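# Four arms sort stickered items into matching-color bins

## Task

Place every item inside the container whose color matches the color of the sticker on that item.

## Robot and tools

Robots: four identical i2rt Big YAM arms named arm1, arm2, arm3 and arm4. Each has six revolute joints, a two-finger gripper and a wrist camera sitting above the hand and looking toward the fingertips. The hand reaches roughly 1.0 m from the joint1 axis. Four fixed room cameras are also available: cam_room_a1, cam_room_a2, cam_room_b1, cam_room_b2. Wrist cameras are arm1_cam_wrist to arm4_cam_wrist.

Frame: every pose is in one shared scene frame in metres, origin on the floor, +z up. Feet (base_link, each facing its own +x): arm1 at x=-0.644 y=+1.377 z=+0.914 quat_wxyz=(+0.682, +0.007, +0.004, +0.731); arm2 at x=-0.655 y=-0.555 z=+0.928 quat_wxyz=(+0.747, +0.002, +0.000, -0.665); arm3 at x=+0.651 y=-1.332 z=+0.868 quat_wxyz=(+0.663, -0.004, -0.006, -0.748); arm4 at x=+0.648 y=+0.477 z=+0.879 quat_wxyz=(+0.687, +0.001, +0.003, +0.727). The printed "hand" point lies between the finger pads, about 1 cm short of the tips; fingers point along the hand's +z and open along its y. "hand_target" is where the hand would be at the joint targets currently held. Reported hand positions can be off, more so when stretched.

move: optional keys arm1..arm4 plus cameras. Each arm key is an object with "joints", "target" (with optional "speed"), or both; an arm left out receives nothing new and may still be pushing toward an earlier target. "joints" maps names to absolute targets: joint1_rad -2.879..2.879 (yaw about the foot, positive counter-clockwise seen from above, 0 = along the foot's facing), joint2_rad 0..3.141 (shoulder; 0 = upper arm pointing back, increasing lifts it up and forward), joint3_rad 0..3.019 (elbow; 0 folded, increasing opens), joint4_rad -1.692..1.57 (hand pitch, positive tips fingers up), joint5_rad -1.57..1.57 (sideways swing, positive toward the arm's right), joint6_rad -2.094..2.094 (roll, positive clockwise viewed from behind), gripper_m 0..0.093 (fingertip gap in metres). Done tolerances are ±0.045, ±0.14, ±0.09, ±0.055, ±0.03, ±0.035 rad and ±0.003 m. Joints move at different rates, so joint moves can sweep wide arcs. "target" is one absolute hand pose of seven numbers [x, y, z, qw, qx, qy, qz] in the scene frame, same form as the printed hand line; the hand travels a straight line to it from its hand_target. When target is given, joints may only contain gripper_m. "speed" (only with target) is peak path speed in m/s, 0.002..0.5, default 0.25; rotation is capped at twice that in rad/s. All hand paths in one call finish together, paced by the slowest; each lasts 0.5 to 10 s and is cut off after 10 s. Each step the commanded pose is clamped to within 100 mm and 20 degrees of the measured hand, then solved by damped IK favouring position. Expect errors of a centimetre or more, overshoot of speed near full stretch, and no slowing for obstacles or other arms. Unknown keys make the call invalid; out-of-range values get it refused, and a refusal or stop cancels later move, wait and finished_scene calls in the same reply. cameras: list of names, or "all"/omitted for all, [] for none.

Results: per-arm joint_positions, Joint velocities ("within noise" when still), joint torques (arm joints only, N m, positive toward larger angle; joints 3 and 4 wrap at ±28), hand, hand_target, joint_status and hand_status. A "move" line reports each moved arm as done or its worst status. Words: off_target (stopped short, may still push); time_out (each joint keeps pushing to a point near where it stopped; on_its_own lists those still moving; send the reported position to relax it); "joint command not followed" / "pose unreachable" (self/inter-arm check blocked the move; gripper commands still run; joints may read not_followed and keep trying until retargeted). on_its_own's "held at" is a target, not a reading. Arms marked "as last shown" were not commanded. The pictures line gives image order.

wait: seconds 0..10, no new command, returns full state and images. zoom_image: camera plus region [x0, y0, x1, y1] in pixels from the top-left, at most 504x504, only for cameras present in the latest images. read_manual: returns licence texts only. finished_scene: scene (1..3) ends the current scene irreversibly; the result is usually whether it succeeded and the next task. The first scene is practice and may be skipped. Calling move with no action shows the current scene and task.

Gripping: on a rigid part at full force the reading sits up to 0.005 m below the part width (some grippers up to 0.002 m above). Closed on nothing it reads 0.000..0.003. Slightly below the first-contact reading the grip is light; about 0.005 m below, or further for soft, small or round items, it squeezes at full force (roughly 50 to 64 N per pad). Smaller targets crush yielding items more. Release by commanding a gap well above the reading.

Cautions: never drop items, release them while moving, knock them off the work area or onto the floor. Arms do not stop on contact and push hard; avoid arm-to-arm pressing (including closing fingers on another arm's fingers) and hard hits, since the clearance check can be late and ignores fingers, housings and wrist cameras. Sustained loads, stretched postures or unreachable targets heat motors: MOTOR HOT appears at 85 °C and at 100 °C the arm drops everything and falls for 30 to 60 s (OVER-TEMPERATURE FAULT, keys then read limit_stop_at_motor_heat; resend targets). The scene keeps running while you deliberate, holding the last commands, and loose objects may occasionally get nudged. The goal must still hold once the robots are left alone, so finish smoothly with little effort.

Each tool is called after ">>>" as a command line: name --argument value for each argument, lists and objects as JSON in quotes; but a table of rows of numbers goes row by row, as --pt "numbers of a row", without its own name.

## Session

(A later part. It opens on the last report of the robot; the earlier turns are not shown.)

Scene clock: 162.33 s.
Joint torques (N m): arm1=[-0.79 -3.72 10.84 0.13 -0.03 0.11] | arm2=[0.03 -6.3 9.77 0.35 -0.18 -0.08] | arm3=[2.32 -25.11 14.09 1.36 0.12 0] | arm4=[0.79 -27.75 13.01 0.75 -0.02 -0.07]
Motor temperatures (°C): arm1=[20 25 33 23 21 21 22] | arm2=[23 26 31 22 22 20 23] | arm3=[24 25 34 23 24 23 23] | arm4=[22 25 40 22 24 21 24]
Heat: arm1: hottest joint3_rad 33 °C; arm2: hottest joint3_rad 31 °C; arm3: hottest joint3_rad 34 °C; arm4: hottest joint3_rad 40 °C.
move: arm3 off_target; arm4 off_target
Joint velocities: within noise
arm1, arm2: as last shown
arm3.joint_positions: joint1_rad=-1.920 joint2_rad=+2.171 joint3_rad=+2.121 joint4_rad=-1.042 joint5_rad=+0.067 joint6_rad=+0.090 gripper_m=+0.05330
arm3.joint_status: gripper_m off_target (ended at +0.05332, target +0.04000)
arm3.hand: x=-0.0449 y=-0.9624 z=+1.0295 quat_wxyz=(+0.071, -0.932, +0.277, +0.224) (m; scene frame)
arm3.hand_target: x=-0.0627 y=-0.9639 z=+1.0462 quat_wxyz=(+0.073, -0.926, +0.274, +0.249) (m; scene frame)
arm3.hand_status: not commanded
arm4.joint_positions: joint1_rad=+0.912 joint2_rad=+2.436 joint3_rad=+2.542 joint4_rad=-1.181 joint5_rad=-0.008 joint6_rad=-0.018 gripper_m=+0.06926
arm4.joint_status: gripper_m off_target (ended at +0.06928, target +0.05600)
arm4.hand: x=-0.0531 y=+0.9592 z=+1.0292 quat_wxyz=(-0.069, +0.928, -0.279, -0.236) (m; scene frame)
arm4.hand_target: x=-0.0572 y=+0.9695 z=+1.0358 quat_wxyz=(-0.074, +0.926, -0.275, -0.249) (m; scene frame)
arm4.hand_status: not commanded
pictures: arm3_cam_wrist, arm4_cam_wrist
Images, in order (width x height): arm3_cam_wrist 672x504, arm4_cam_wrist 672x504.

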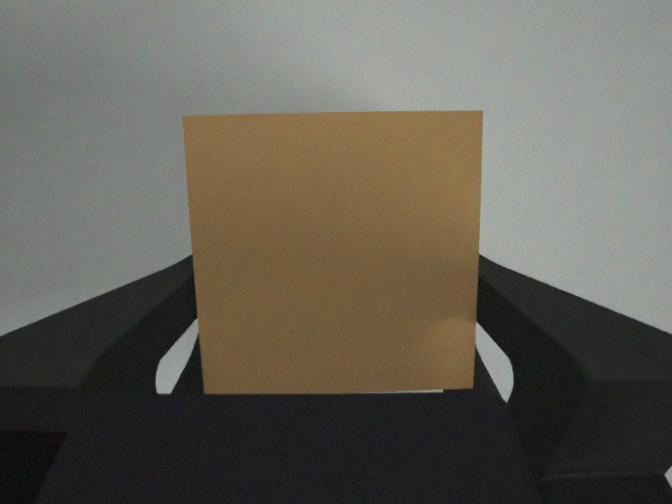

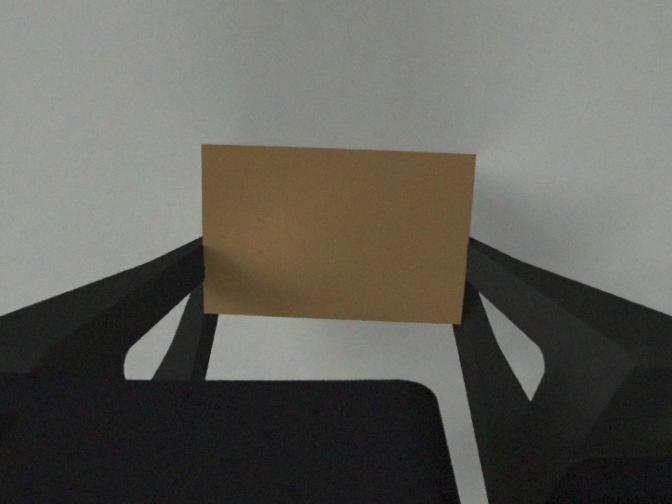

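>>> move --arm3 '{"target":[-0.025,-0.98,1.15,0.0735,-0.9261,0.2743,0.2481]}' --arm4 '{"target":[-0.025,0.945,1.14,0.0738,-0.926,0.2753,0.2481]}' --cameras '[]'

>>> move --arm3 '{"target":[0.365,-1.17,1.13,0.065,-0.935,0.2426,0.2505]}' --arm4 '{"target":[0.365,0.666,1.13,0.0738,-0.926,0.2753,0.2481]}' --cameras '["arm3_cam_wrist","arm4_cam_wrist"]'

>>> move --arm3 '{"joints":{"joint1_rad":0.96}}' --arm4 '{"joints":{"joint1_rad":-1.178}}' --cameras '[]'

>>> move --arm3 '{"target":[1.09,-1.725,1.0,0.226,0.3469,0.906,-0.0865]}' --arm4 '{"target":[1.105,0.697,0.94,0.236,-0.2157,0.9458,0.0538]}' --cameras '["arm3_cam_wrist","arm4_cam_wrist","cam_room_a1"]'

Scene clock: 172.63 s.
Joint torques (N m): arm1=[-1.08 -3.08 10.84 0.2 -0.06 0.1] | arm2=[0.03 -6.36 9.74 0.34 -0.19 -0.07] | arm3=[2.2 -24.23 13.55 0.65 0.11 0] | arm4=[1.14 -27.99 12.31 0.34 0.02 -0.05]
Motor temperatures (°C): arm1=[20 25 33 23 21 21 22] | arm2=[23 25 31 22 22 20 23] | arm3=[24 25 35 23 24 23 24] | arm4=[22 26 42 22 24 21 25]
Heat: arm1: hottest joint3_rad 33 °C; arm2: hottest joint3_rad 31 °C; arm3: hottest joint3_rad 35 °C; arm4: hottest joint3_rad 42 °C.
move: arm3 off_target; arm4 off_target
Joint velocities: within noise
arm1, arm2: as last shown
arm3.joint_positions: joint1_rad=-1.920 joint2_rad=+2.050 joint3_rad=+2.184 joint4_rad=-1.211 joint5_rad=+0.067 joint6_rad=+0.090 gripper_m=+0.05329
arm3.joint_status: not commanded
arm3.hand: x=-0.0141 y=-0.9767 z=+1.1318 quat_wxyz=(+0.072, -0.930, +0.277, +0.231) (m; scene frame)
arm3.hand_target: x=-0.0242 y=-0.9805 z=+1.1498 quat_wxyz=(+0.073, -0.926, +0.274, +0.248) (m; scene frame)
arm3.hand_status: off_target (0.021 m and 2.0 deg from the pose sent, 0.123 m and 2.8 deg at the start)
arm4.joint_positions: joint1_rad=+0.912 joint2_rad=+2.325 joint3_rad=+2.582 joint4_rad=-1.339 joint5_rad=-0.008 joint6_rad=-0.018 gripper_m=+0.06926
arm4.joint_status: not commanded
arm4.hand: x=-0.0236 y=+0.9395 z=+1.1204 quat_wxyz=(-0.068, +0.929, -0.279, -0.233) (m; scene frame)
arm4.hand_target: x=-0.0244 y=+0.9445 z=+1.1398 quat_wxyz=(-0.074, +0.926, -0.275, -0.249) (m; scene frame)
arm4.hand_status: off_target (0.020 m and 1.9 deg from the pose sent, 0.115 m and 1.5 deg at the start)
pictures: none
No camera images: "cameras" was empty.

Scene clock: 175.20 s.
Joint torques (N m): arm1=[-1.55 -3.43 10.77 0.18 -0.02 0.1] | arm2=[-0.03 -6.48 9.76 0.34 -0.18 -0.08] | arm3=[0.38 -3.78 9.59 0.84 -0.07 -0.13] | arm4=[1.49 -3.96 9.62 0.5 0.19 0.16]
Motor temperatures (°C): arm1=[20 25 33 23 21 21 22] | arm2=[23 25 31 22 22 20 23] | arm3=[24 25 35 23 24 23 24] | arm4=[22 26 42 22 24 21 25]
Heat: arm1: hottest joint3_rad 33 °C; arm2: hottest joint3_rad 31 °C; arm3: hottest joint3_rad 35 °C; arm4: hottest joint3_rad 42 °C.
move: arm3 done; arm4 done
Joint velocities: within noise
arm1, arm2: as last shown
arm3.joint_positions: joint1_rad=-1.930 joint2_rad=+0.837 joint3_rad=+0.893 joint4_rad=-1.084 joint5_rad=+0.019 joint6_rad=+0.013 gripper_m=+0.05328
arm3.joint_status: not commanded
arm3.hand: x=+0.3625 y=-1.1736 z=+1.1330 quat_wxyz=(+0.065, -0.934, +0.239, +0.256) (m; scene frame)
arm3.hand_target: x=+0.3650 y=-1.1700 z=+1.1301 quat_wxyz=(+0.065, -0.935, +0.243, +0.251) (m; scene frame)
arm3.hand_status: done (0.005 m and 0.8 deg from the pose sent, 0.425 m and 4.6 deg at the start)
arm4.joint_positions: joint1_rad=+0.925 joint2_rad=+0.883 joint3_rad=+0.873 joint4_rad=-1.029 joint5_rad=-0.001 joint6_rad=-0.017 gripper_m=+0.06926
arm4.joint_status: not commanded
arm4.hand: x=+0.3661 y=+0.6678 z=+1.1304 quat_wxyz=(-0.076, +0.925, -0.273, -0.253) (m; scene frame)
arm4.hand_target: x=+0.3650 y=+0.6660 z=+1.1301 quat_wxyz=(-0.074, +0.926, -0.275, -0.248) (m; scene frame)
arm4.hand_status: done (0.002 m and 0.7 deg from the pose sent, 0.475 m and 1.9 deg at the start)
pictures: arm3_cam_wrist, arm4_cam_wrist
Images, in order (width x height): arm3_cam_wrist 672x504, arm4_cam_wrist 672x504.

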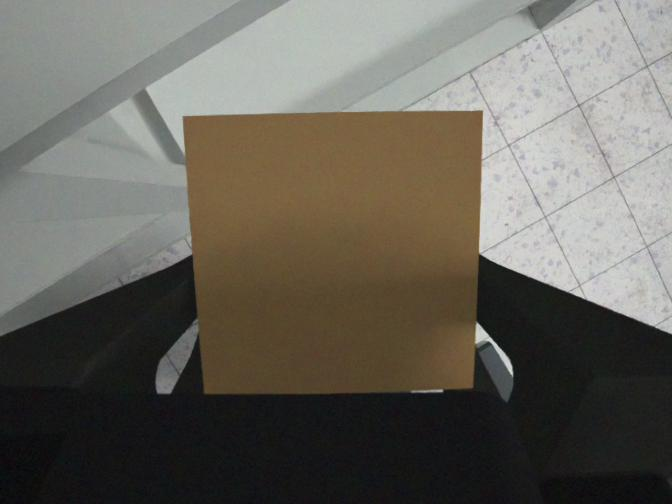

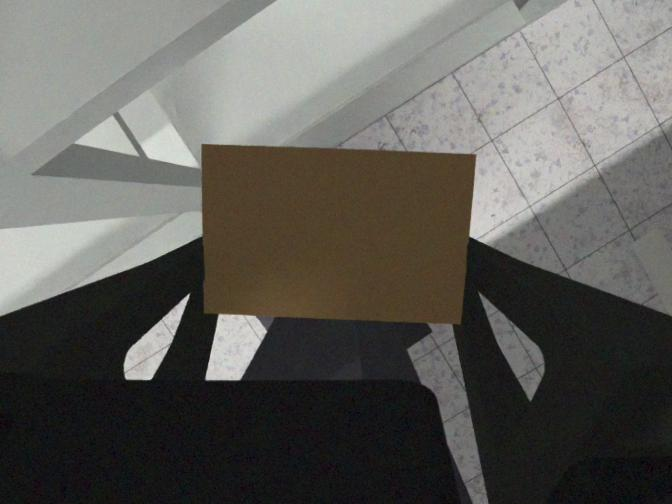

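Scene clock: 177.50 s.
Joint torques (N m): arm1=[-1.14 -2.61 10.74 0.21 -0.05 0.11] | arm2=[-0.03 -6.36 9.77 0.36 -0.18 -0.08] | arm3=[1.9 -3.96 9.65 0.85 0.12 -0.11] | arm4=[0.67 -4.13 9.61 0.44 0.05 0.12]
Motor temperatures (°C): arm1=[20 25 33 23 21 21 22] | arm2=[23 25 31 22 22 20 23] | arm3=[24 25 35 23 24 23 24] | arm4=[22 26 41 22 24 21 25]
Heat: arm1: hottest joint3_rad 33 °C; arm2: hottest joint3_rad 31 °C; arm3: hottest joint3_rad 35 °C; arm4: hottest joint3_rad 41 °C.
move: arm3 done; arm4 done
Joint velocities: within noise
arm1, arm2: as last shown
arm3.joint_positions: joint1_rad=+0.952 joint2_rad=+0.844 joint3_rad=+0.893 joint4_rad=-1.084 joint5_rad=+0.014 joint6_rad=+0.011 gripper_m=+0.05323
arm3.joint_status: all done
arm3.hand: x=+0.8908 y=-1.5511 z=+1.1366 quat_wxyz=(-0.247, -0.354, -0.896, +0.107) (m; scene frame)
arm3.hand_target: x=+0.8914 y=-1.5484 z=+1.1359 quat_wxyz=(-0.246, -0.348, -0.899, +0.107) (m; scene frame)
arm3.hand_status: not commanded
arm4.joint_positions: joint1_rad=-1.177 joint2_rad=+0.883 joint3_rad=+0.873 joint4_rad=-1.029 joint5_rad=+0.004 joint6_rad=-0.016 gripper_m=+0.06924
arm4.joint_status: all done
arm4.hand: x=+0.9564 y=+0.6253 z=+1.1276 quat_wxyz=(-0.255, +0.223, -0.940, -0.053) (m; scene frame)
arm4.hand_target: x=+0.9562 y=+0.6252 z=+1.1274 quat_wxyz=(-0.249, +0.218, -0.942, -0.054) (m; scene frame)
arm4.hand_status: not commanded
pictures: none
No camera images: "cameras" was empty.

Scene clock: 179.43 s.
Joint torques (N m): arm1=[-0.79 -3.25 11.02 0.34 -0.06 0.08] | arm2=[0.09 -6.53 9.77 0.31 -0.18 -0.08] | arm3=[1.49 -17.26 12.9 1.28 -0.07 -0.12] | arm4=[0.44 -13.33 10.43 1.32 -0.02 0.18]
Motor temperatures (°C): arm1=[20 25 33 23 21 21 22] | arm2=[23 25 31 22 22 20 23] | arm3=[24 25 35 23 24 23 24] | arm4=[22 26 41 22 24 21 25]
Heat: arm1: hottest joint3_rad 33 °C; arm2: hottest joint3_rad 31 °C; arm3: hottest joint3_rad 35 °C; arm4: hottest joint3_rad 41 °C.
move: arm3 off_target; arm4 off_target
Joint velocities: within noise
arm1.joint_positions: joint1_rad=-2.277 joint2_rad=+1.072 joint3_rad=+0.965 joint4_rad=-1.444 joint5_rad=-0.005 joint6_rad=+0.006 gripper_m=+0.08996
arm1.joint_status: not commanded
arm1.hand: x=-0.4112 y=+1.2076 z=+1.1190 quat_wxyz=(-0.003, -0.316, -0.949, +0.002) (m; scene frame)
arm1.hand_target: x=-0.4100 y=+1.2099 z=+1.1201 quat_wxyz=(+0.000, -0.316, -0.949, +0.000) (m; scene frame)
arm1.hand_status: not commanded
arm2.joint_positions: joint1_rad=+0.877 joint2_rad=+1.044 joint3_rad=+0.942 joint4_rad=-1.443 joint5_rad=+0.007 joint6_rad=-0.002 gripper_m=+0.08493
arm2.joint_status: not commanded
arm2.hand: x=-0.4245 y=-0.7081 z=+1.1355 quat_wxyz=(-0.012, -0.284, -0.959, +0.005) (m; scene frame)
arm2.hand_target: x=-0.4299 y=-0.7069 z=+1.1301 quat_wxyz=(+0.000, -0.281, -0.960, +0.000) (m; scene frame)
arm2.hand_status: not commanded
arm3.joint_positions: joint1_rad=+0.952 joint2_rad=+1.675 joint3_rad=+1.198 joint4_rad=-0.685 joint5_rad=-0.007 joint6_rad=+0.008 gripper_m=+0.05323
arm3.joint_status: not commanded
arm3.hand: x=+1.0693 y=-1.7111 z=+0.9722 quat_wxyz=(-0.194, -0.356, -0.911, +0.075) (m; scene frame)
arm3.hand_target: x=+1.0886 y=-1.7236 z=+1.0005 quat_wxyz=(-0.226, -0.347, -0.906, +0.086) (m; scene frame)
arm3.hand_status: off_target (0.037 m and 4.1 deg from the pose sent, 0.298 m and 3.6 deg at the start)
arm4.joint_positions: joint1_rad=-1.177 joint2_rad=+1.549 joint3_rad=+0.863 joint4_rad=-0.449 joint5_rad=+0.002 joint6_rad=-0.014 gripper_m=+0.06924
arm4.joint_status: not commanded
arm4.hand: x=+1.0815 y=+0.6859 z=+0.9221 quat_wxyz=(-0.209, +0.224, -0.951, -0.045) (m; scene frame)
arm4.hand_target: x=+1.1037 y=+0.6964 z=+0.9409 quat_wxyz=(-0.236, +0.216, -0.946, -0.054) (m; scene frame)
arm4.hand_status: off_target (0.032 m and 3.5 deg from the pose sent, 0.250 m and 2.4 deg at the start)
pictures: arm3_cam_wrist, arm4_cam_wrist, cam_room_a1
Images, in order (width x height): arm3_cam_wrist 672x504, arm4_cam_wrist 672x504, cam_room_a1 672x504.

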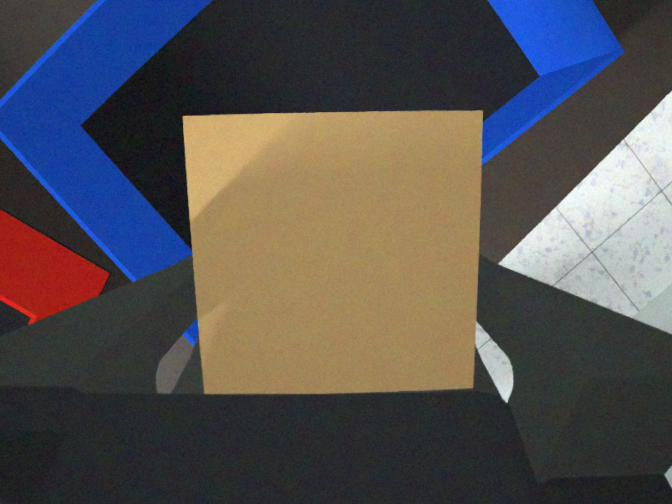

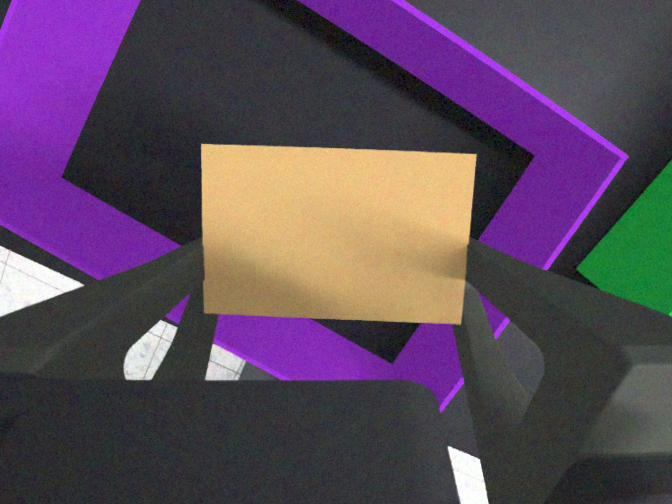

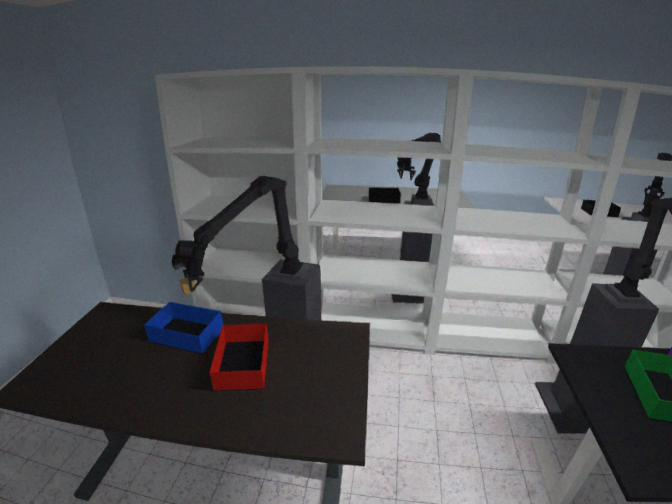

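>>> move --arm3 '{"target":[1.143,-1.751,0.85,0.226,0.3469,0.906,-0.0865],"speed":0.15}' --arm4 '{"target":[1.112,0.724,0.84,0.236,-0.2157,0.9458,0.0538],"speed":0.15}' --cameras '["arm3_cam_wrist","arm4_cam_wrist","cam_room_a1","cam_room_a2"]'

Scene clock: 190.53 s.
Joint torques (N m): arm1=[-1.2 -3.49 10.85 0.17 -0.07 0.16] | arm2=[-0.03 -6.36 9.74 0.34 -0.19 -0.07] | arm3=[2.08 -20.19 11.02 1.54 0.14 0.02] | arm4=[1.14 -14.45 7.42 1.44 0.23 0.17]
Motor temperatures (°C): arm1=[20 25 33 23 21 21 22] | arm2=[23 25 31 22 22 20 23] | arm3=[24 25 33 23 24 23 24] | arm4=[22 25 40 22 24 21 26]
Heat: arm1: hottest joint3_rad 33 °C; arm2: hottest joint3_rad 31 °C; arm3: hottest joint3_rad 33 °C; arm4: hottest joint3_rad 40 °C.
move: arm3 off_target; arm4 off_target
Joint velocities: within noise
arm1, arm2: as last shown
arm3.joint_positions: joint1_rad=+0.974 joint2_rad=+2.004 joint3_rad=+1.244 joint4_rad=-0.394 joint5_rad=+0.001 joint6_rad=+0.022 gripper_m=+0.05323
arm3.joint_status: not commanded
arm3.hand: x=+1.1168 y=-1.7398 z=+0.8316 quat_wxyz=(-0.198, -0.352, -0.911, +0.077) (m; scene frame)
arm3.hand_target: x=+1.1419 y=-1.7497 z=+0.8509 quat_wxyz=(-0.226, -0.347, -0.906, +0.086) (m; scene frame)
arm3.hand_status: off_target (0.034 m and 3.5 deg from the pose sent, 0.148 m and 4.1 deg at the start)
arm4.joint_positions: joint1_rad=-1.137 joint2_rad=+1.791 joint3_rad=+0.863 joint4_rad=-0.181 joint5_rad=+0.018 joint6_rad=+0.029 gripper_m=+0.06924
arm4.joint_status: not commanded
arm4.hand: x=+1.0989 y=+0.7138 z=+0.8356 quat_wxyz=(-0.221, +0.221, -0.949, -0.049) (m; scene frame)
arm4.hand_target: x=+1.1115 y=+0.7238 z=+0.8404 quat_wxyz=(-0.236, +0.216, -0.946, -0.054) (m; scene frame)
arm4.hand_status: off_target (0.017 m and 1.9 deg from the pose sent, 0.095 m and 3.5 deg at the start)
pictures: arm3_cam_wrist, arm4_cam_wrist, cam_room_a1, cam_room_a2
Images, in order (width x height): arm3_cam_wrist 672x504, arm4_cam_wrist 672x504, cam_room_a1 672x504, cam_room_a2 672x504.

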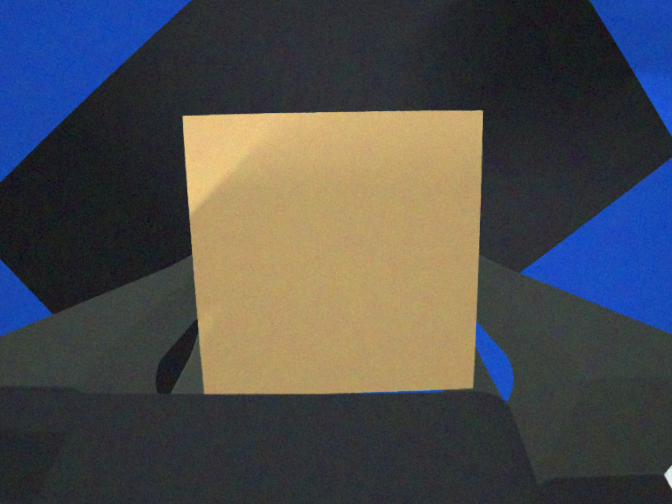

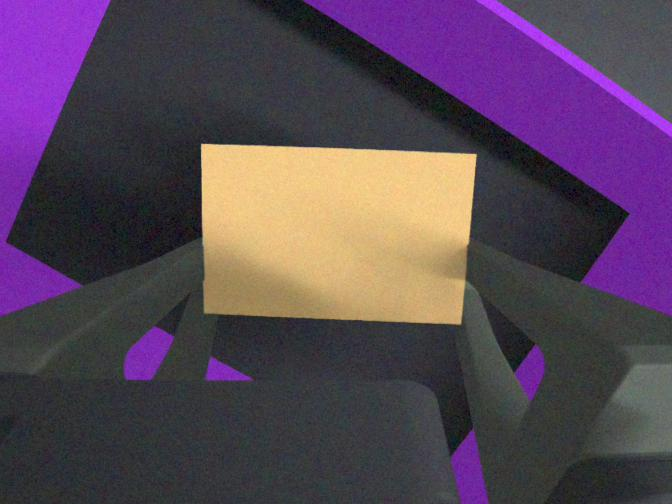

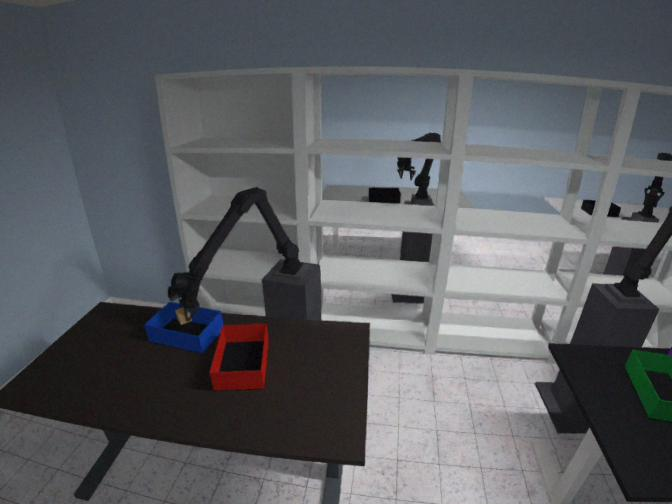

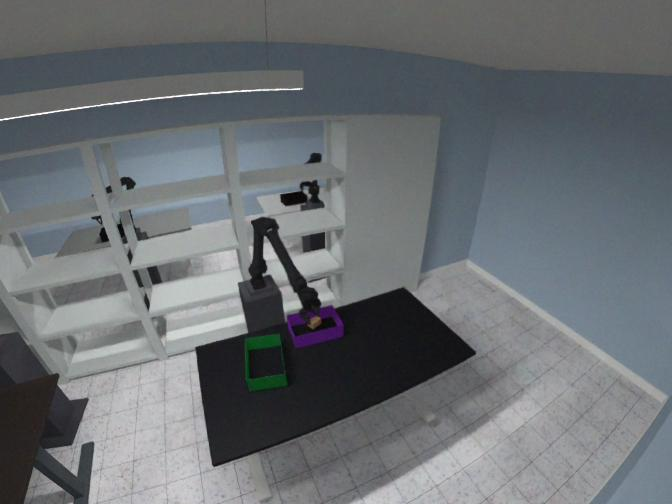

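>>> move --arm3 '{"target":[1.155,-1.755,0.795,0.226,0.3469,0.906,-0.0865],"speed":0.15}' --arm4 '{"target":[1.11,0.724,0.785,0.236,-0.2157,0.9458,0.0538],"speed":0.15}' --cameras '["arm3_cam_wrist"]'

>>> move --arm3 '{"target":[1.155,-1.755,0.77,0.226,0.3469,0.906,-0.0865],"speed":0.08}' --arm4 '{"target":[1.11,0.724,0.76,0.236,-0.2157,0.9458,0.0538],"speed":0.08}' --cameras '["arm3_cam_wrist","arm4_cam_wrist"]'

Scene clock: 196.67 s.
Joint torques (N m): arm1=[-1.26 -3.55 10.91 0.2 -0.01 0.09] | arm2=[0.03 -6.48 9.73 0.34 -0.18 -0.08] | arm3=[2.02 -21.36 10.07 1.5 0.13 0.02] | arm4=[1.44 -15.91 5.7 1.32 0.21 0.15]
Motor temperatures (°C): arm1=[20 24 33 23 21 21 22] | arm2=[23 25 31 22 22 20 23] | arm3=[24 25 33 23 24 23 24] | arm4=[22 25 38 22 24 21 26]
Heat: arm1: hottest joint3_rad 33 °C; arm2: hottest joint3_rad 31 °C; arm3: hottest joint3_rad 33 °C; arm4: hottest joint3_rad 38 °C.
move: arm3 off_target; arm4 off_target
Joint velocities: within noise
arm1, arm2: as last shown
arm3.joint_positions: joint1_rad=+0.983 joint2_rad=+2.129 joint3_rad=+1.275 joint4_rad=-0.299 joint5_rad=+0.005 joint6_rad=+0.030 gripper_m=+0.05323
arm3.joint_status: not commanded
arm3.hand: x=+1.1290 y=-1.7442 z=+0.7765 quat_wxyz=(-0.198, -0.352, -0.912, +0.078) (m; scene frame)
arm3.hand_target: x=+1.1540 y=-1.7539 z=+0.7959 quat_wxyz=(-0.226, -0.347, -0.906, +0.086) (m; scene frame)
arm3.hand_status: off_target (0.034 m and 3.5 deg from the pose sent, 0.055 m and 3.5 deg at the start)
arm4.joint_positions: joint1_rad=-1.136 joint2_rad=+1.931 joint3_rad=+0.863 joint4_rad=-0.032 joint5_rad=+0.019 joint6_rad=+0.031 gripper_m=+0.06924
arm4.joint_status: not commanded
arm4.hand: x=+1.1029 y=+0.7161 z=+0.7831 quat_wxyz=(-0.225, +0.219, -0.948, -0.050) (m; scene frame)
arm4.hand_target: x=+1.1098 y=+0.7239 z=+0.7851 quat_wxyz=(-0.236, +0.216, -0.946, -0.054) (m; scene frame)
arm4.hand_status: off_target (0.011 m and 1.4 deg from the pose sent, 0.053 m and 1.9 deg at the start)
pictures: arm3_cam_wrist
Images, in order (width x height): arm3_cam_wrist 672x504.

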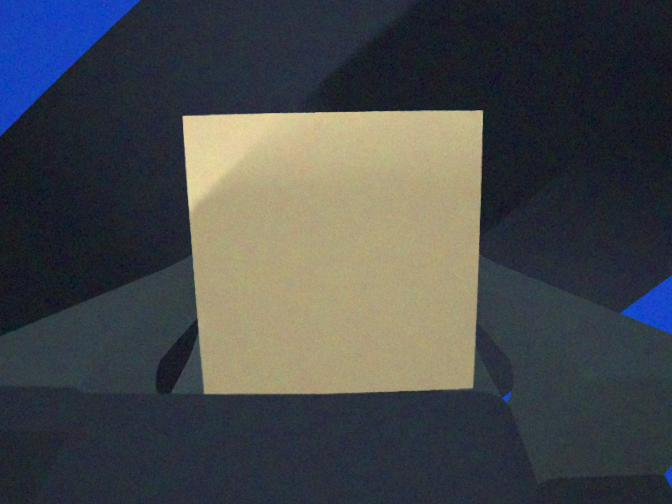

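Scene clock: 197.73 s.
Joint torques (N m): arm1=[-0.85 -3.25 10.77 0.05 -0.04 0.11] | arm2=[-0.09 -6.42 9.78 0.32 -0.18 -0.08] | arm3=[2.02 -20.6 9.8 1.55 0.12 0.02] | arm4=[1.49 -15.44 5.52 1.35 0.23 0.19]
Motor temperatures (°C): arm1=[20 24 33 23 21 21 22] | arm2=[23 25 31 22 22 20 23] | arm3=[24 25 33 23 24 23 24] | arm4=[22 25 38 22 24 21 26]
Heat: arm1: hottest joint3_rad 33 °C; arm2: hottest joint3_rad 31 °C; arm3: hottest joint3_rad 33 °C; arm4: hottest joint3_rad 38 °C.
move: arm3 off_target; arm4 off_target
Joint velocities: within noise
arm1, arm2: as last shown
arm3.joint_positions: joint1_rad=+0.983 joint2_rad=+2.166 joint3_rad=+1.275 joint4_rad=-0.251 joint5_rad=+0.006 joint6_rad=+0.030 gripper_m=+0.05323
arm3.joint_status: not commanded
arm3.hand: x=+1.1308 y=-1.7460 z=+0.7592 quat_wxyz=(-0.203, -0.352, -0.910, +0.080) (m; scene frame)
arm3.hand_target: x=+1.1542 y=-1.7540 z=+0.7709 quat_wxyz=(-0.226, -0.347, -0.906, +0.086) (m; scene frame)
arm3.hand_status: off_target (0.028 m and 2.9 deg from the pose sent, 0.029 m and 3.5 deg at the start)
arm4.joint_positions: joint1_rad=-1.136 joint2_rad=+1.990 joint3_rad=+0.863 joint4_rad=+0.030 joint5_rad=+0.019 joint6_rad=+0.031 gripper_m=+0.06924
arm4.joint_status: not commanded
arm4.hand: x=+1.1028 y=+0.7161 z=+0.7613 quat_wxyz=(-0.227, +0.219, -0.948, -0.051) (m; scene frame)
arm4.hand_target: x=+1.1098 y=+0.7239 z=+0.7602 quat_wxyz=(-0.236, +0.216, -0.946, -0.054) (m; scene frame)
arm4.hand_status: off_target (0.011 m and 1.2 deg from the pose sent, 0.025 m and 1.4 deg at the start)
pictures: arm3_cam_wrist, arm4_cam_wrist
Images, in order (width x height): arm3_cam_wrist 672x504, arm4_cam_wrist 672x504.

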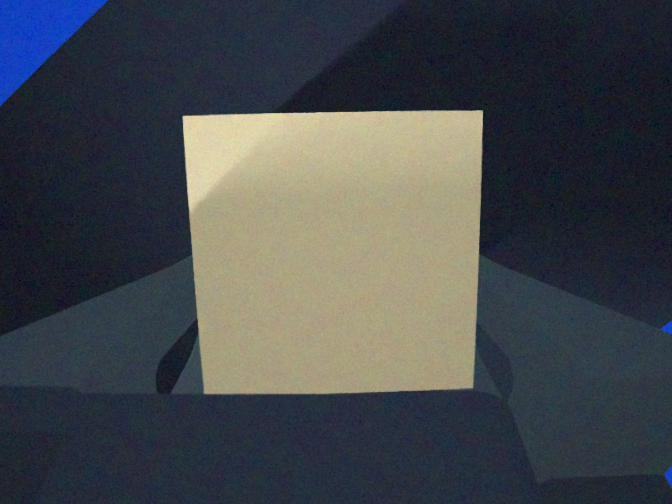

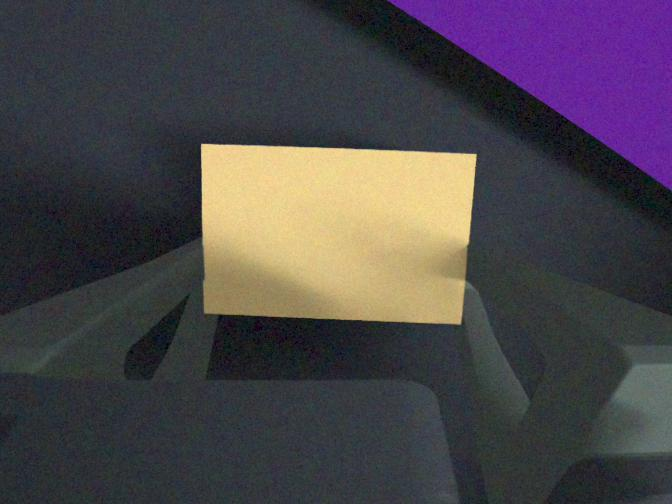

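>>> move --arm3 '{"target":[1.153,-1.755,0.757,0.226,0.3469,0.906,-0.0865],"speed":0.08}' --arm4 '{"target":[1.11,0.724,0.748,0.236,-0.2157,0.9458,0.0538],"speed":0.08}' --cameras '[]'

>>> move --arm3 '{"target":[1.152,-1.755,0.746,0.226,0.3469,0.906,-0.0865],"speed":0.08}' --arm4 '{"target":[1.11,0.724,0.739,0.236,-0.2157,0.9458,0.0538],"speed":0.08}' --cameras '["arm3_cam_wrist","arm4_cam_wrist"]'

Scene clock: 202.63 s.
Joint torques (N m): arm1=[-1.55 -3.31 10.89 0.29 -0.03 0.12] | arm2=[-0.09 -6.36 9.78 0.34 -0.18 -0.08] | arm3=[2.02 -19.72 9.36 1.5 0.1 0.01] | arm4=[1.73 -14.92 5.46 1.25 0.25 0.14]
Motor temperatures (°C): arm1=[20 24 33 23 21 21 21] | arm2=[23 25 31 22 22 20 23] | arm3=[24 25 33 23 24 23 24] | arm4=[22 25 37 22 24 21 26]
Heat: arm1: hottest joint3_rad 33 °C; arm2: hottest joint3_rad 31 °C; arm3: hottest joint3_rad 33 °C; arm4: hottest joint3_rad 37 °C.
move: arm3 off_target; arm4 off_target
Joint velocities: within noise
arm1, arm2: as last shown
arm3.joint_positions: joint1_rad=+0.984 joint2_rad=+2.180 joint3_rad=+1.278 joint4_rad=-0.222 joint5_rad=+0.006 joint6_rad=+0.031 gripper_m=+0.05323
arm3.joint_status: not commanded
arm3.hand: x=+1.1341 y=-1.7486 z=+0.7544 quat_wxyz=(-0.211, -0.351, -0.909, +0.082) (m; scene frame)
arm3.hand_target: x=+1.1526 y=-1.7543 z=+0.7576 quat_wxyz=(-0.226, -0.347, -0.906, +0.086) (m; scene frame)
arm3.hand_status: off_target (0.020 m and 1.9 deg from the pose sent, 0.024 m and 2.9 deg at the start)
arm4.joint_positions: joint1_rad=-1.136 joint2_rad=+2.010 joint3_rad=+0.864 joint4_rad=+0.062 joint5_rad=+0.019 joint6_rad=+0.034 gripper_m=+0.06924
arm4.joint_status: not commanded
arm4.hand: x=+1.1047 y=+0.7170 z=+0.7549 quat_wxyz=(-0.232, +0.218, -0.947, -0.052) (m; scene frame)
arm4.hand_target: x=+1.1097 y=+0.7237 z=+0.7481 quat_wxyz=(-0.236, +0.216, -0.946, -0.054) (m; scene frame)
arm4.hand_status: off_target (0.011 m and 0.5 deg from the pose sent, 0.017 m and 1.2 deg at the start)
pictures: none
No camera images: "cameras" was empty.

Scene clock: 203.60 s.
Joint torques (N m): arm1=[-1.38 -3.6 10.93 0.2 -0.07 0.1] | arm2=[0.09 -6.36 9.76 0.35 -0.18 -0.08] | arm3=[1.79 -18.37 9.28 1.58 0.07 -0.02] | arm4=[1.55 -13.16 5.67 1.37 0.25 0.15]
Motor temperatures (°C): arm1=[20 24 33 23 21 21 21] | arm2=[23 25 31 22 22 20 23] | arm3=[24 25 33 23 24 23 24] | arm4=[22 25 37 22 24 21 26]
Heat: arm1: hottest joint3_rad 33 °C; arm2: hottest joint3_rad 31 °C; arm3: hottest joint3_rad 33 °C; arm4: hottest joint3_rad 37 °C.
move: arm3 off_target; arm4 off_target
Joint velocities: within noise
arm1, arm2: as last shown
arm3.joint_positions: joint1_rad=+0.984 joint2_rad=+2.185 joint3_rad=+1.278 joint4_rad=-0.202 joint5_rad=+0.007 joint6_rad=+0.031 gripper_m=+0.05323
arm3.joint_status: not commanded
arm3.hand: x=+1.1365 y=-1.7508 z=+0.7534 quat_wxyz=(-0.218, -0.351, -0.907, +0.085) (m; scene frame)
arm3.hand_target: x=+1.1515 y=-1.7543 z=+0.7464 quat_wxyz=(-0.226, -0.347, -0.906, +0.086) (m; scene frame)
arm3.hand_status: off_target (0.018 m and 1.1 deg from the pose sent, 0.021 m and 1.9 deg at the start)
arm4.joint_positions: joint1_rad=-1.136 joint2_rad=+2.016 joint3_rad=+0.864 joint4_rad=+0.083 joint5_rad=+0.019 joint6_rad=+0.034 gripper_m=+0.06924
arm4.joint_status: not commanded
arm4.hand: x=+1.1074 y=+0.7187 z=+0.7544 quat_wxyz=(-0.240, +0.217, -0.945, -0.054) (m; scene frame)
arm4.hand_target: x=+1.1093 y=+0.7237 z=+0.7395 quat_wxyz=(-0.236, +0.216, -0.946, -0.054) (m; scene frame)
arm4.hand_status: off_target (0.016 m and 0.5 deg from the pose sent, 0.018 m and 0.5 deg at the start)
pictures: arm3_cam_wrist, arm4_cam_wrist
Images, in order (width x height): arm3_cam_wrist 672x504, arm4_cam_wrist 672x504.

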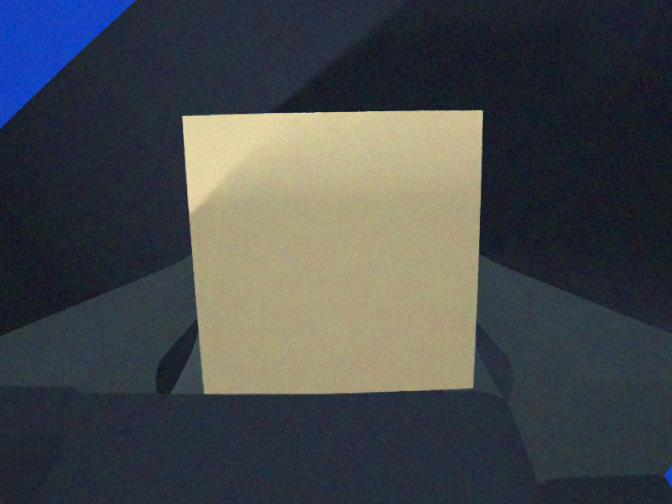

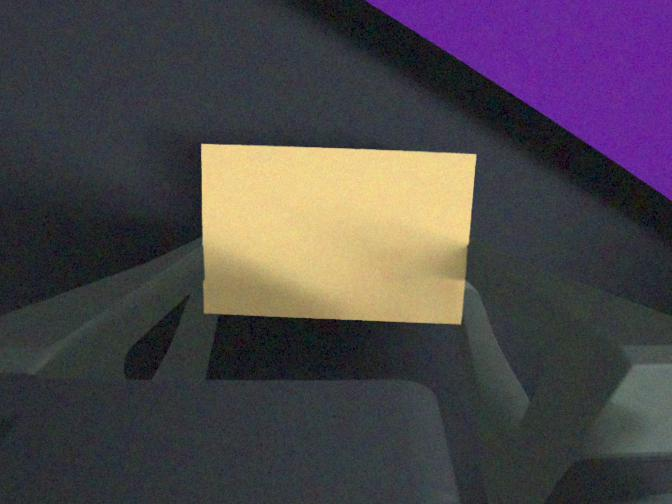

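Both touching. Release and back off.

>>> move --arm3 '{"target":[1.143,-1.753,0.748,0.226,0.3469,0.906,-0.0865],"speed":0.08}' --arm4 '{"target":[1.108,0.721,0.748,0.236,-0.2157,0.9458,0.0538],"speed":0.08}' --cameras '[]'

>>> move --arm3 '{"joints":{"gripper_m":0.08}}' --arm4 '{"joints":{"gripper_m":0.09}}' --cameras '[]'

>>> move --arm3 '{"target":[1.08,-1.70,0.92,0.226,0.3469,0.906,-0.0865]}' --arm4 '{"target":[1.045,0.69,0.91,0.236,-0.2157,0.9458,0.0538]}' --cameras '["arm3_cam_wrist","arm4_cam_wrist","cam_room_a1","cam_room_a2"]'

Scene clock: 208.73 s.
Joint torques (N m): arm1=[-1.26 -3.25 10.78 0.18 -0.04 0.17] | arm2=[-0.03 -6.48 9.77 0.35 -0.19 -0.07] | arm3=[1.26 -19.84 7.09 1.66 -0.08 -0.07] | arm4=[0.97 -15.79 4.79 0.87 0.18 0.13]
Motor temperatures (°C): arm1=[20 24 33 23 21 21 21] | arm2=[23 25 31 22 22 20 23] | arm3=[24 25 32 23 24 23 24] | arm4=[22 25 36 22 24 21 26]
Heat: arm1: hottest joint3_rad 33 °C; arm2: hottest joint3_rad 31 °C; arm3: hottest joint3_rad 32 °C; arm4: hottest joint3_rad 36 °C.
move: arm3 done; arm4 done
Joint velocities: within noise
arm1, arm2: as last shown
arm3.joint_positions: joint1_rad=+0.984 joint2_rad=+2.185 joint3_rad=+1.278 joint4_rad=-0.192 joint5_rad=+0.007 joint6_rad=+0.031 gripper_m=+0.05323
arm3.joint_status: not commanded
arm3.hand: x=+1.1381 y=-1.7521 z=+0.7544 quat_wxyz=(-0.222, -0.350, -0.906, +0.087) (m; scene frame)
arm3.hand_target: x=+1.1430 y=-1.7529 z=+0.7482 quat_wxyz=(-0.226, -0.347, -0.906, +0.086) (m; scene frame)
arm3.hand_status: done (0.008 m and 0.6 deg from the pose sent, 0.009 m and 1.1 deg at the start)
arm4.joint_positions: joint1_rad=-1.136 joint2_rad=+2.016 joint3_rad=+0.864 joint4_rad=+0.083 joint5_rad=+0.019 joint6_rad=+0.034 gripper_m=+0.06924
arm4.joint_status: not commanded
arm4.hand: x=+1.1074 y=+0.7187 z=+0.7544 quat_wxyz=(-0.240, +0.217, -0.945, -0.054) (m; scene frame)
arm4.hand_target: x=+1.1079 y=+0.7210 z=+0.7481 quat_wxyz=(-0.236, +0.216, -0.946, -0.054) (m; scene frame)
arm4.hand_status: done (0.007 m and 0.5 deg from the pose sent, 0.007 m and 0.5 deg at the start)
pictures: none
No camera images: "cameras" was empty.

Scene clock: 209.27 s.
Joint torques (N m): arm1=[-1.26 -3.31 10.69 0.16 -0.03 0.07] | arm2=[0.03 -6.48 9.76 0.34 -0.19 -0.08] | arm3=[1.26 -19.84 7.08 1.61 -0.05 -0.07] | arm4=[1.38 -15.97 4.85 0.87 0.17 0.1]
Motor temperatures (°C): arm1=[20 24 33 23 21 21 21] | arm2=[23 25 31 22 22 20 23] | arm3=[24 25 32 23 24 23 24] | arm4=[22 25 36 22 24 21 26]
Heat: arm1: hottest joint3_rad 33 °C; arm2: hottest joint3_rad 31 °C; arm3: hottest joint3_rad 32 °C; arm4: hottest joint3_rad 36 °C.
move: arm3 done; arm4 done
Joint velocities: within noise
arm1, arm2: as last shown
arm3.joint_positions: joint1_rad=+0.984 joint2_rad=+2.185 joint3_rad=+1.278 joint4_rad=-0.190 joint5_rad=+0.006 joint6_rad=+0.031 gripper_m=+0.07996
arm3.joint_status: all done
arm3.hand: x=+1.1385 y=-1.7524 z=+0.7547 quat_wxyz=(-0.223, -0.350, -0.906, +0.087) (m; scene frame)
arm3.hand_target: x=+1.1430 y=-1.7529 z=+0.7483 quat_wxyz=(-0.226, -0.347, -0.906, +0.087) (m; scene frame)
arm3.hand_status: not commanded
arm4.joint_positions: joint1_rad=-1.136 joint2_rad=+2.016 joint3_rad=+0.864 joint4_rad=+0.083 joint5_rad=+0.019 joint6_rad=+0.034 gripper_m=+0.08991
arm4.joint_status: all done
arm4.hand: x=+1.1074 y=+0.7187 z=+0.7544 quat_wxyz=(-0.240, +0.217, -0.945, -0.054) (m; scene frame)
arm4.hand_target: x=+1.1079 y=+0.7210 z=+0.7481 quat_wxyz=(-0.236, +0.216, -0.946, -0.054) (m; scene frame)
arm4.hand_status: not commanded
pictures: none
No camera images: "cameras" was empty.

Scene clock: 210.70 s.
Joint torques (N m): arm1=[-1.38 -2.78 10.88 0.2 -0.09 0.09] | arm2=[0.03 -6.42 9.74 0.29 -0.18 -0.07] | arm3=[1.03 -16.03 7.45 0.68 0.05 -0.11] | arm4=[0.91 -11.99 6.64 0.39 0.24 0.16]
Motor temperatures (°C): arm1=[20 24 33 23 21 21 21] | arm2=[23 25 31 22 22 20 23] | arm3=[24 25 32 23 24 23 24] | arm4=[22 25 36 22 24 21 26]
Heat: arm1: hottest joint3_rad 33 °C; arm2: hottest joint3_rad 31 °C; arm3: hottest joint3_rad 32 °C; arm4: hottest joint3_rad 36 °C.
move: arm3 done; arm4 done
Joint velocities: within noise
arm1.joint_positions: joint1_rad=-2.277 joint2_rad=+1.072 joint3_rad=+0.965 joint4_rad=-1.444 joint5_rad=-0.005 joint6_rad=+0.006 gripper_m=+0.08996
arm1.joint_status: not commanded
arm1.hand: x=-0.4112 y=+1.2076 z=+1.1190 quat_wxyz=(-0.003, -0.316, -0.949, +0.002) (m; scene frame)
arm1.hand_target: x=-0.4100 y=+1.2099 z=+1.1201 quat_wxyz=(+0.000, -0.316, -0.949, +0.000) (m; scene frame)
arm1.hand_status: not commanded
arm2.joint_positions: joint1_rad=+0.877 joint2_rad=+1.044 joint3_rad=+0.942 joint4_rad=-1.443 joint5_rad=+0.007 joint6_rad=-0.002 gripper_m=+0.08493
arm2.joint_status: not commanded
arm2.hand: x=-0.4245 y=-0.7081 z=+1.1355 quat_wxyz=(-0.012, -0.284, -0.959, +0.005) (m; scene frame)
arm2.hand_target: x=-0.4299 y=-0.7069 z=+1.1301 quat_wxyz=(+0.000, -0.281, -0.960, +0.000) (m; scene frame)
arm2.hand_status: not commanded
arm3.joint_positions: joint1_rad=+0.984 joint2_rad=+1.717 joint3_rad=+1.088 joint4_rad=-0.442 joint5_rad=+0.001 joint6_rad=+0.029 gripper_m=+0.07996
arm3.joint_status: not commanded
arm3.hand: x=+1.0841 y=-1.7025 z=+0.9276 quat_wxyz=(-0.236, -0.348, -0.903, +0.089) (m; scene frame)
arm3.hand_target: x=+1.0801 y=-1.6999 z=+0.9201 quat_wxyz=(-0.226, -0.347, -0.906, +0.086) (m; scene frame)
arm3.hand_status: done (0.009 m and 1.2 deg from the pose sent, 0.183 m and 0.5 deg at the start)
arm4.joint_positions: joint1_rad=-1.133 joint2_rad=+1.481 joint3_rad=+0.726 joint4_rad=-0.303 joint5_rad=+0.021 joint6_rad=+0.034 gripper_m=+0.08991
arm4.joint_status: not commanded
arm4.hand: x=+1.0498 y=+0.6891 z=+0.9141 quat_wxyz=(-0.245, +0.218, -0.943, -0.055) (m; scene frame)
arm4.hand_target: x=+1.0450 y=+0.6900 z=+0.9101 quat_wxyz=(-0.236, +0.216, -0.946, -0.054) (m; scene frame)
arm4.hand_status: done (0.006 m and 1.1 deg from the pose sent, 0.170 m and 0.5 deg at the start)
pictures: arm3_cam_wrist, arm4_cam_wrist, cam_room_a1, cam_room_a2
Images, in order (width x height): arm3_cam_wrist 672x504, arm4_cam_wrist 672x504, cam_room_a1 672x504, cam_room_a2 672x504.

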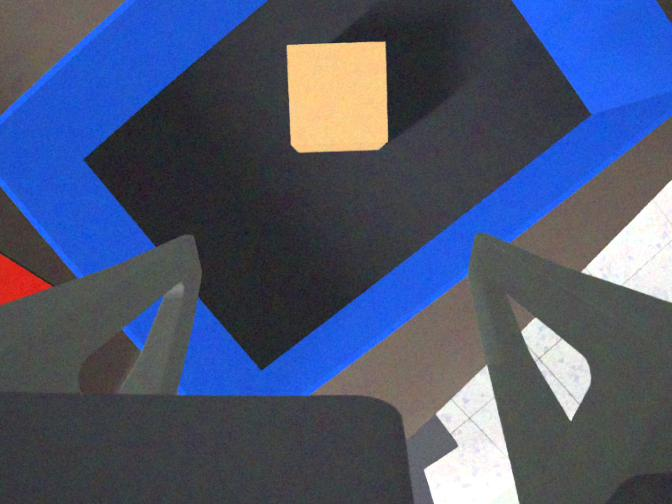

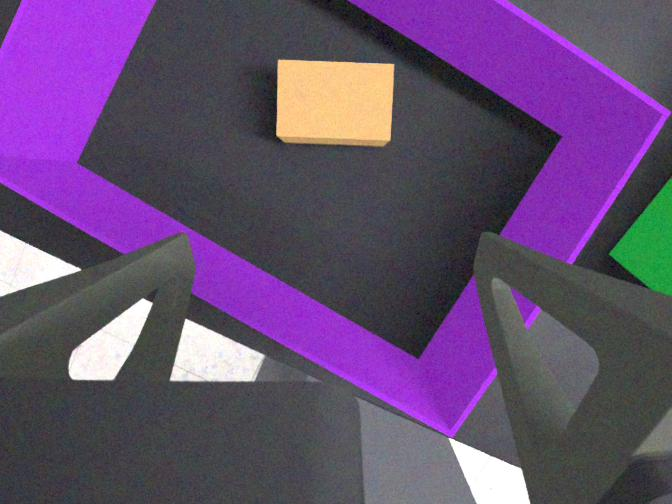

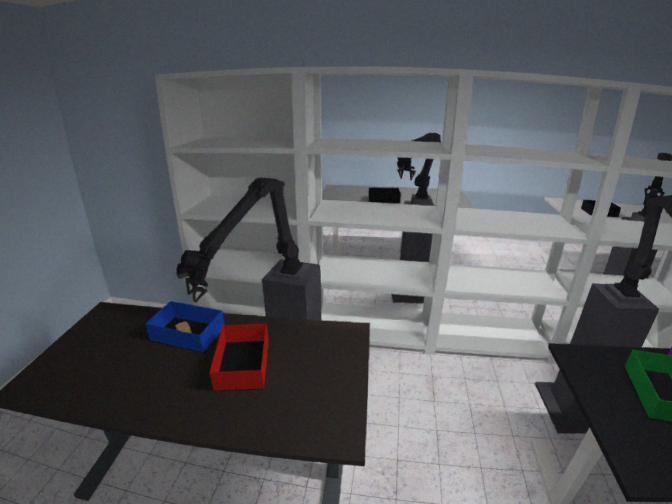

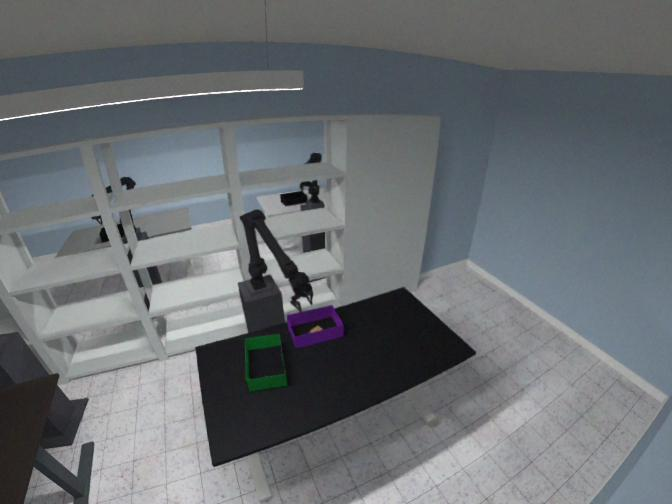

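Both packed.

>>> finished_scene --scene 3

The scene is finished: the task was done.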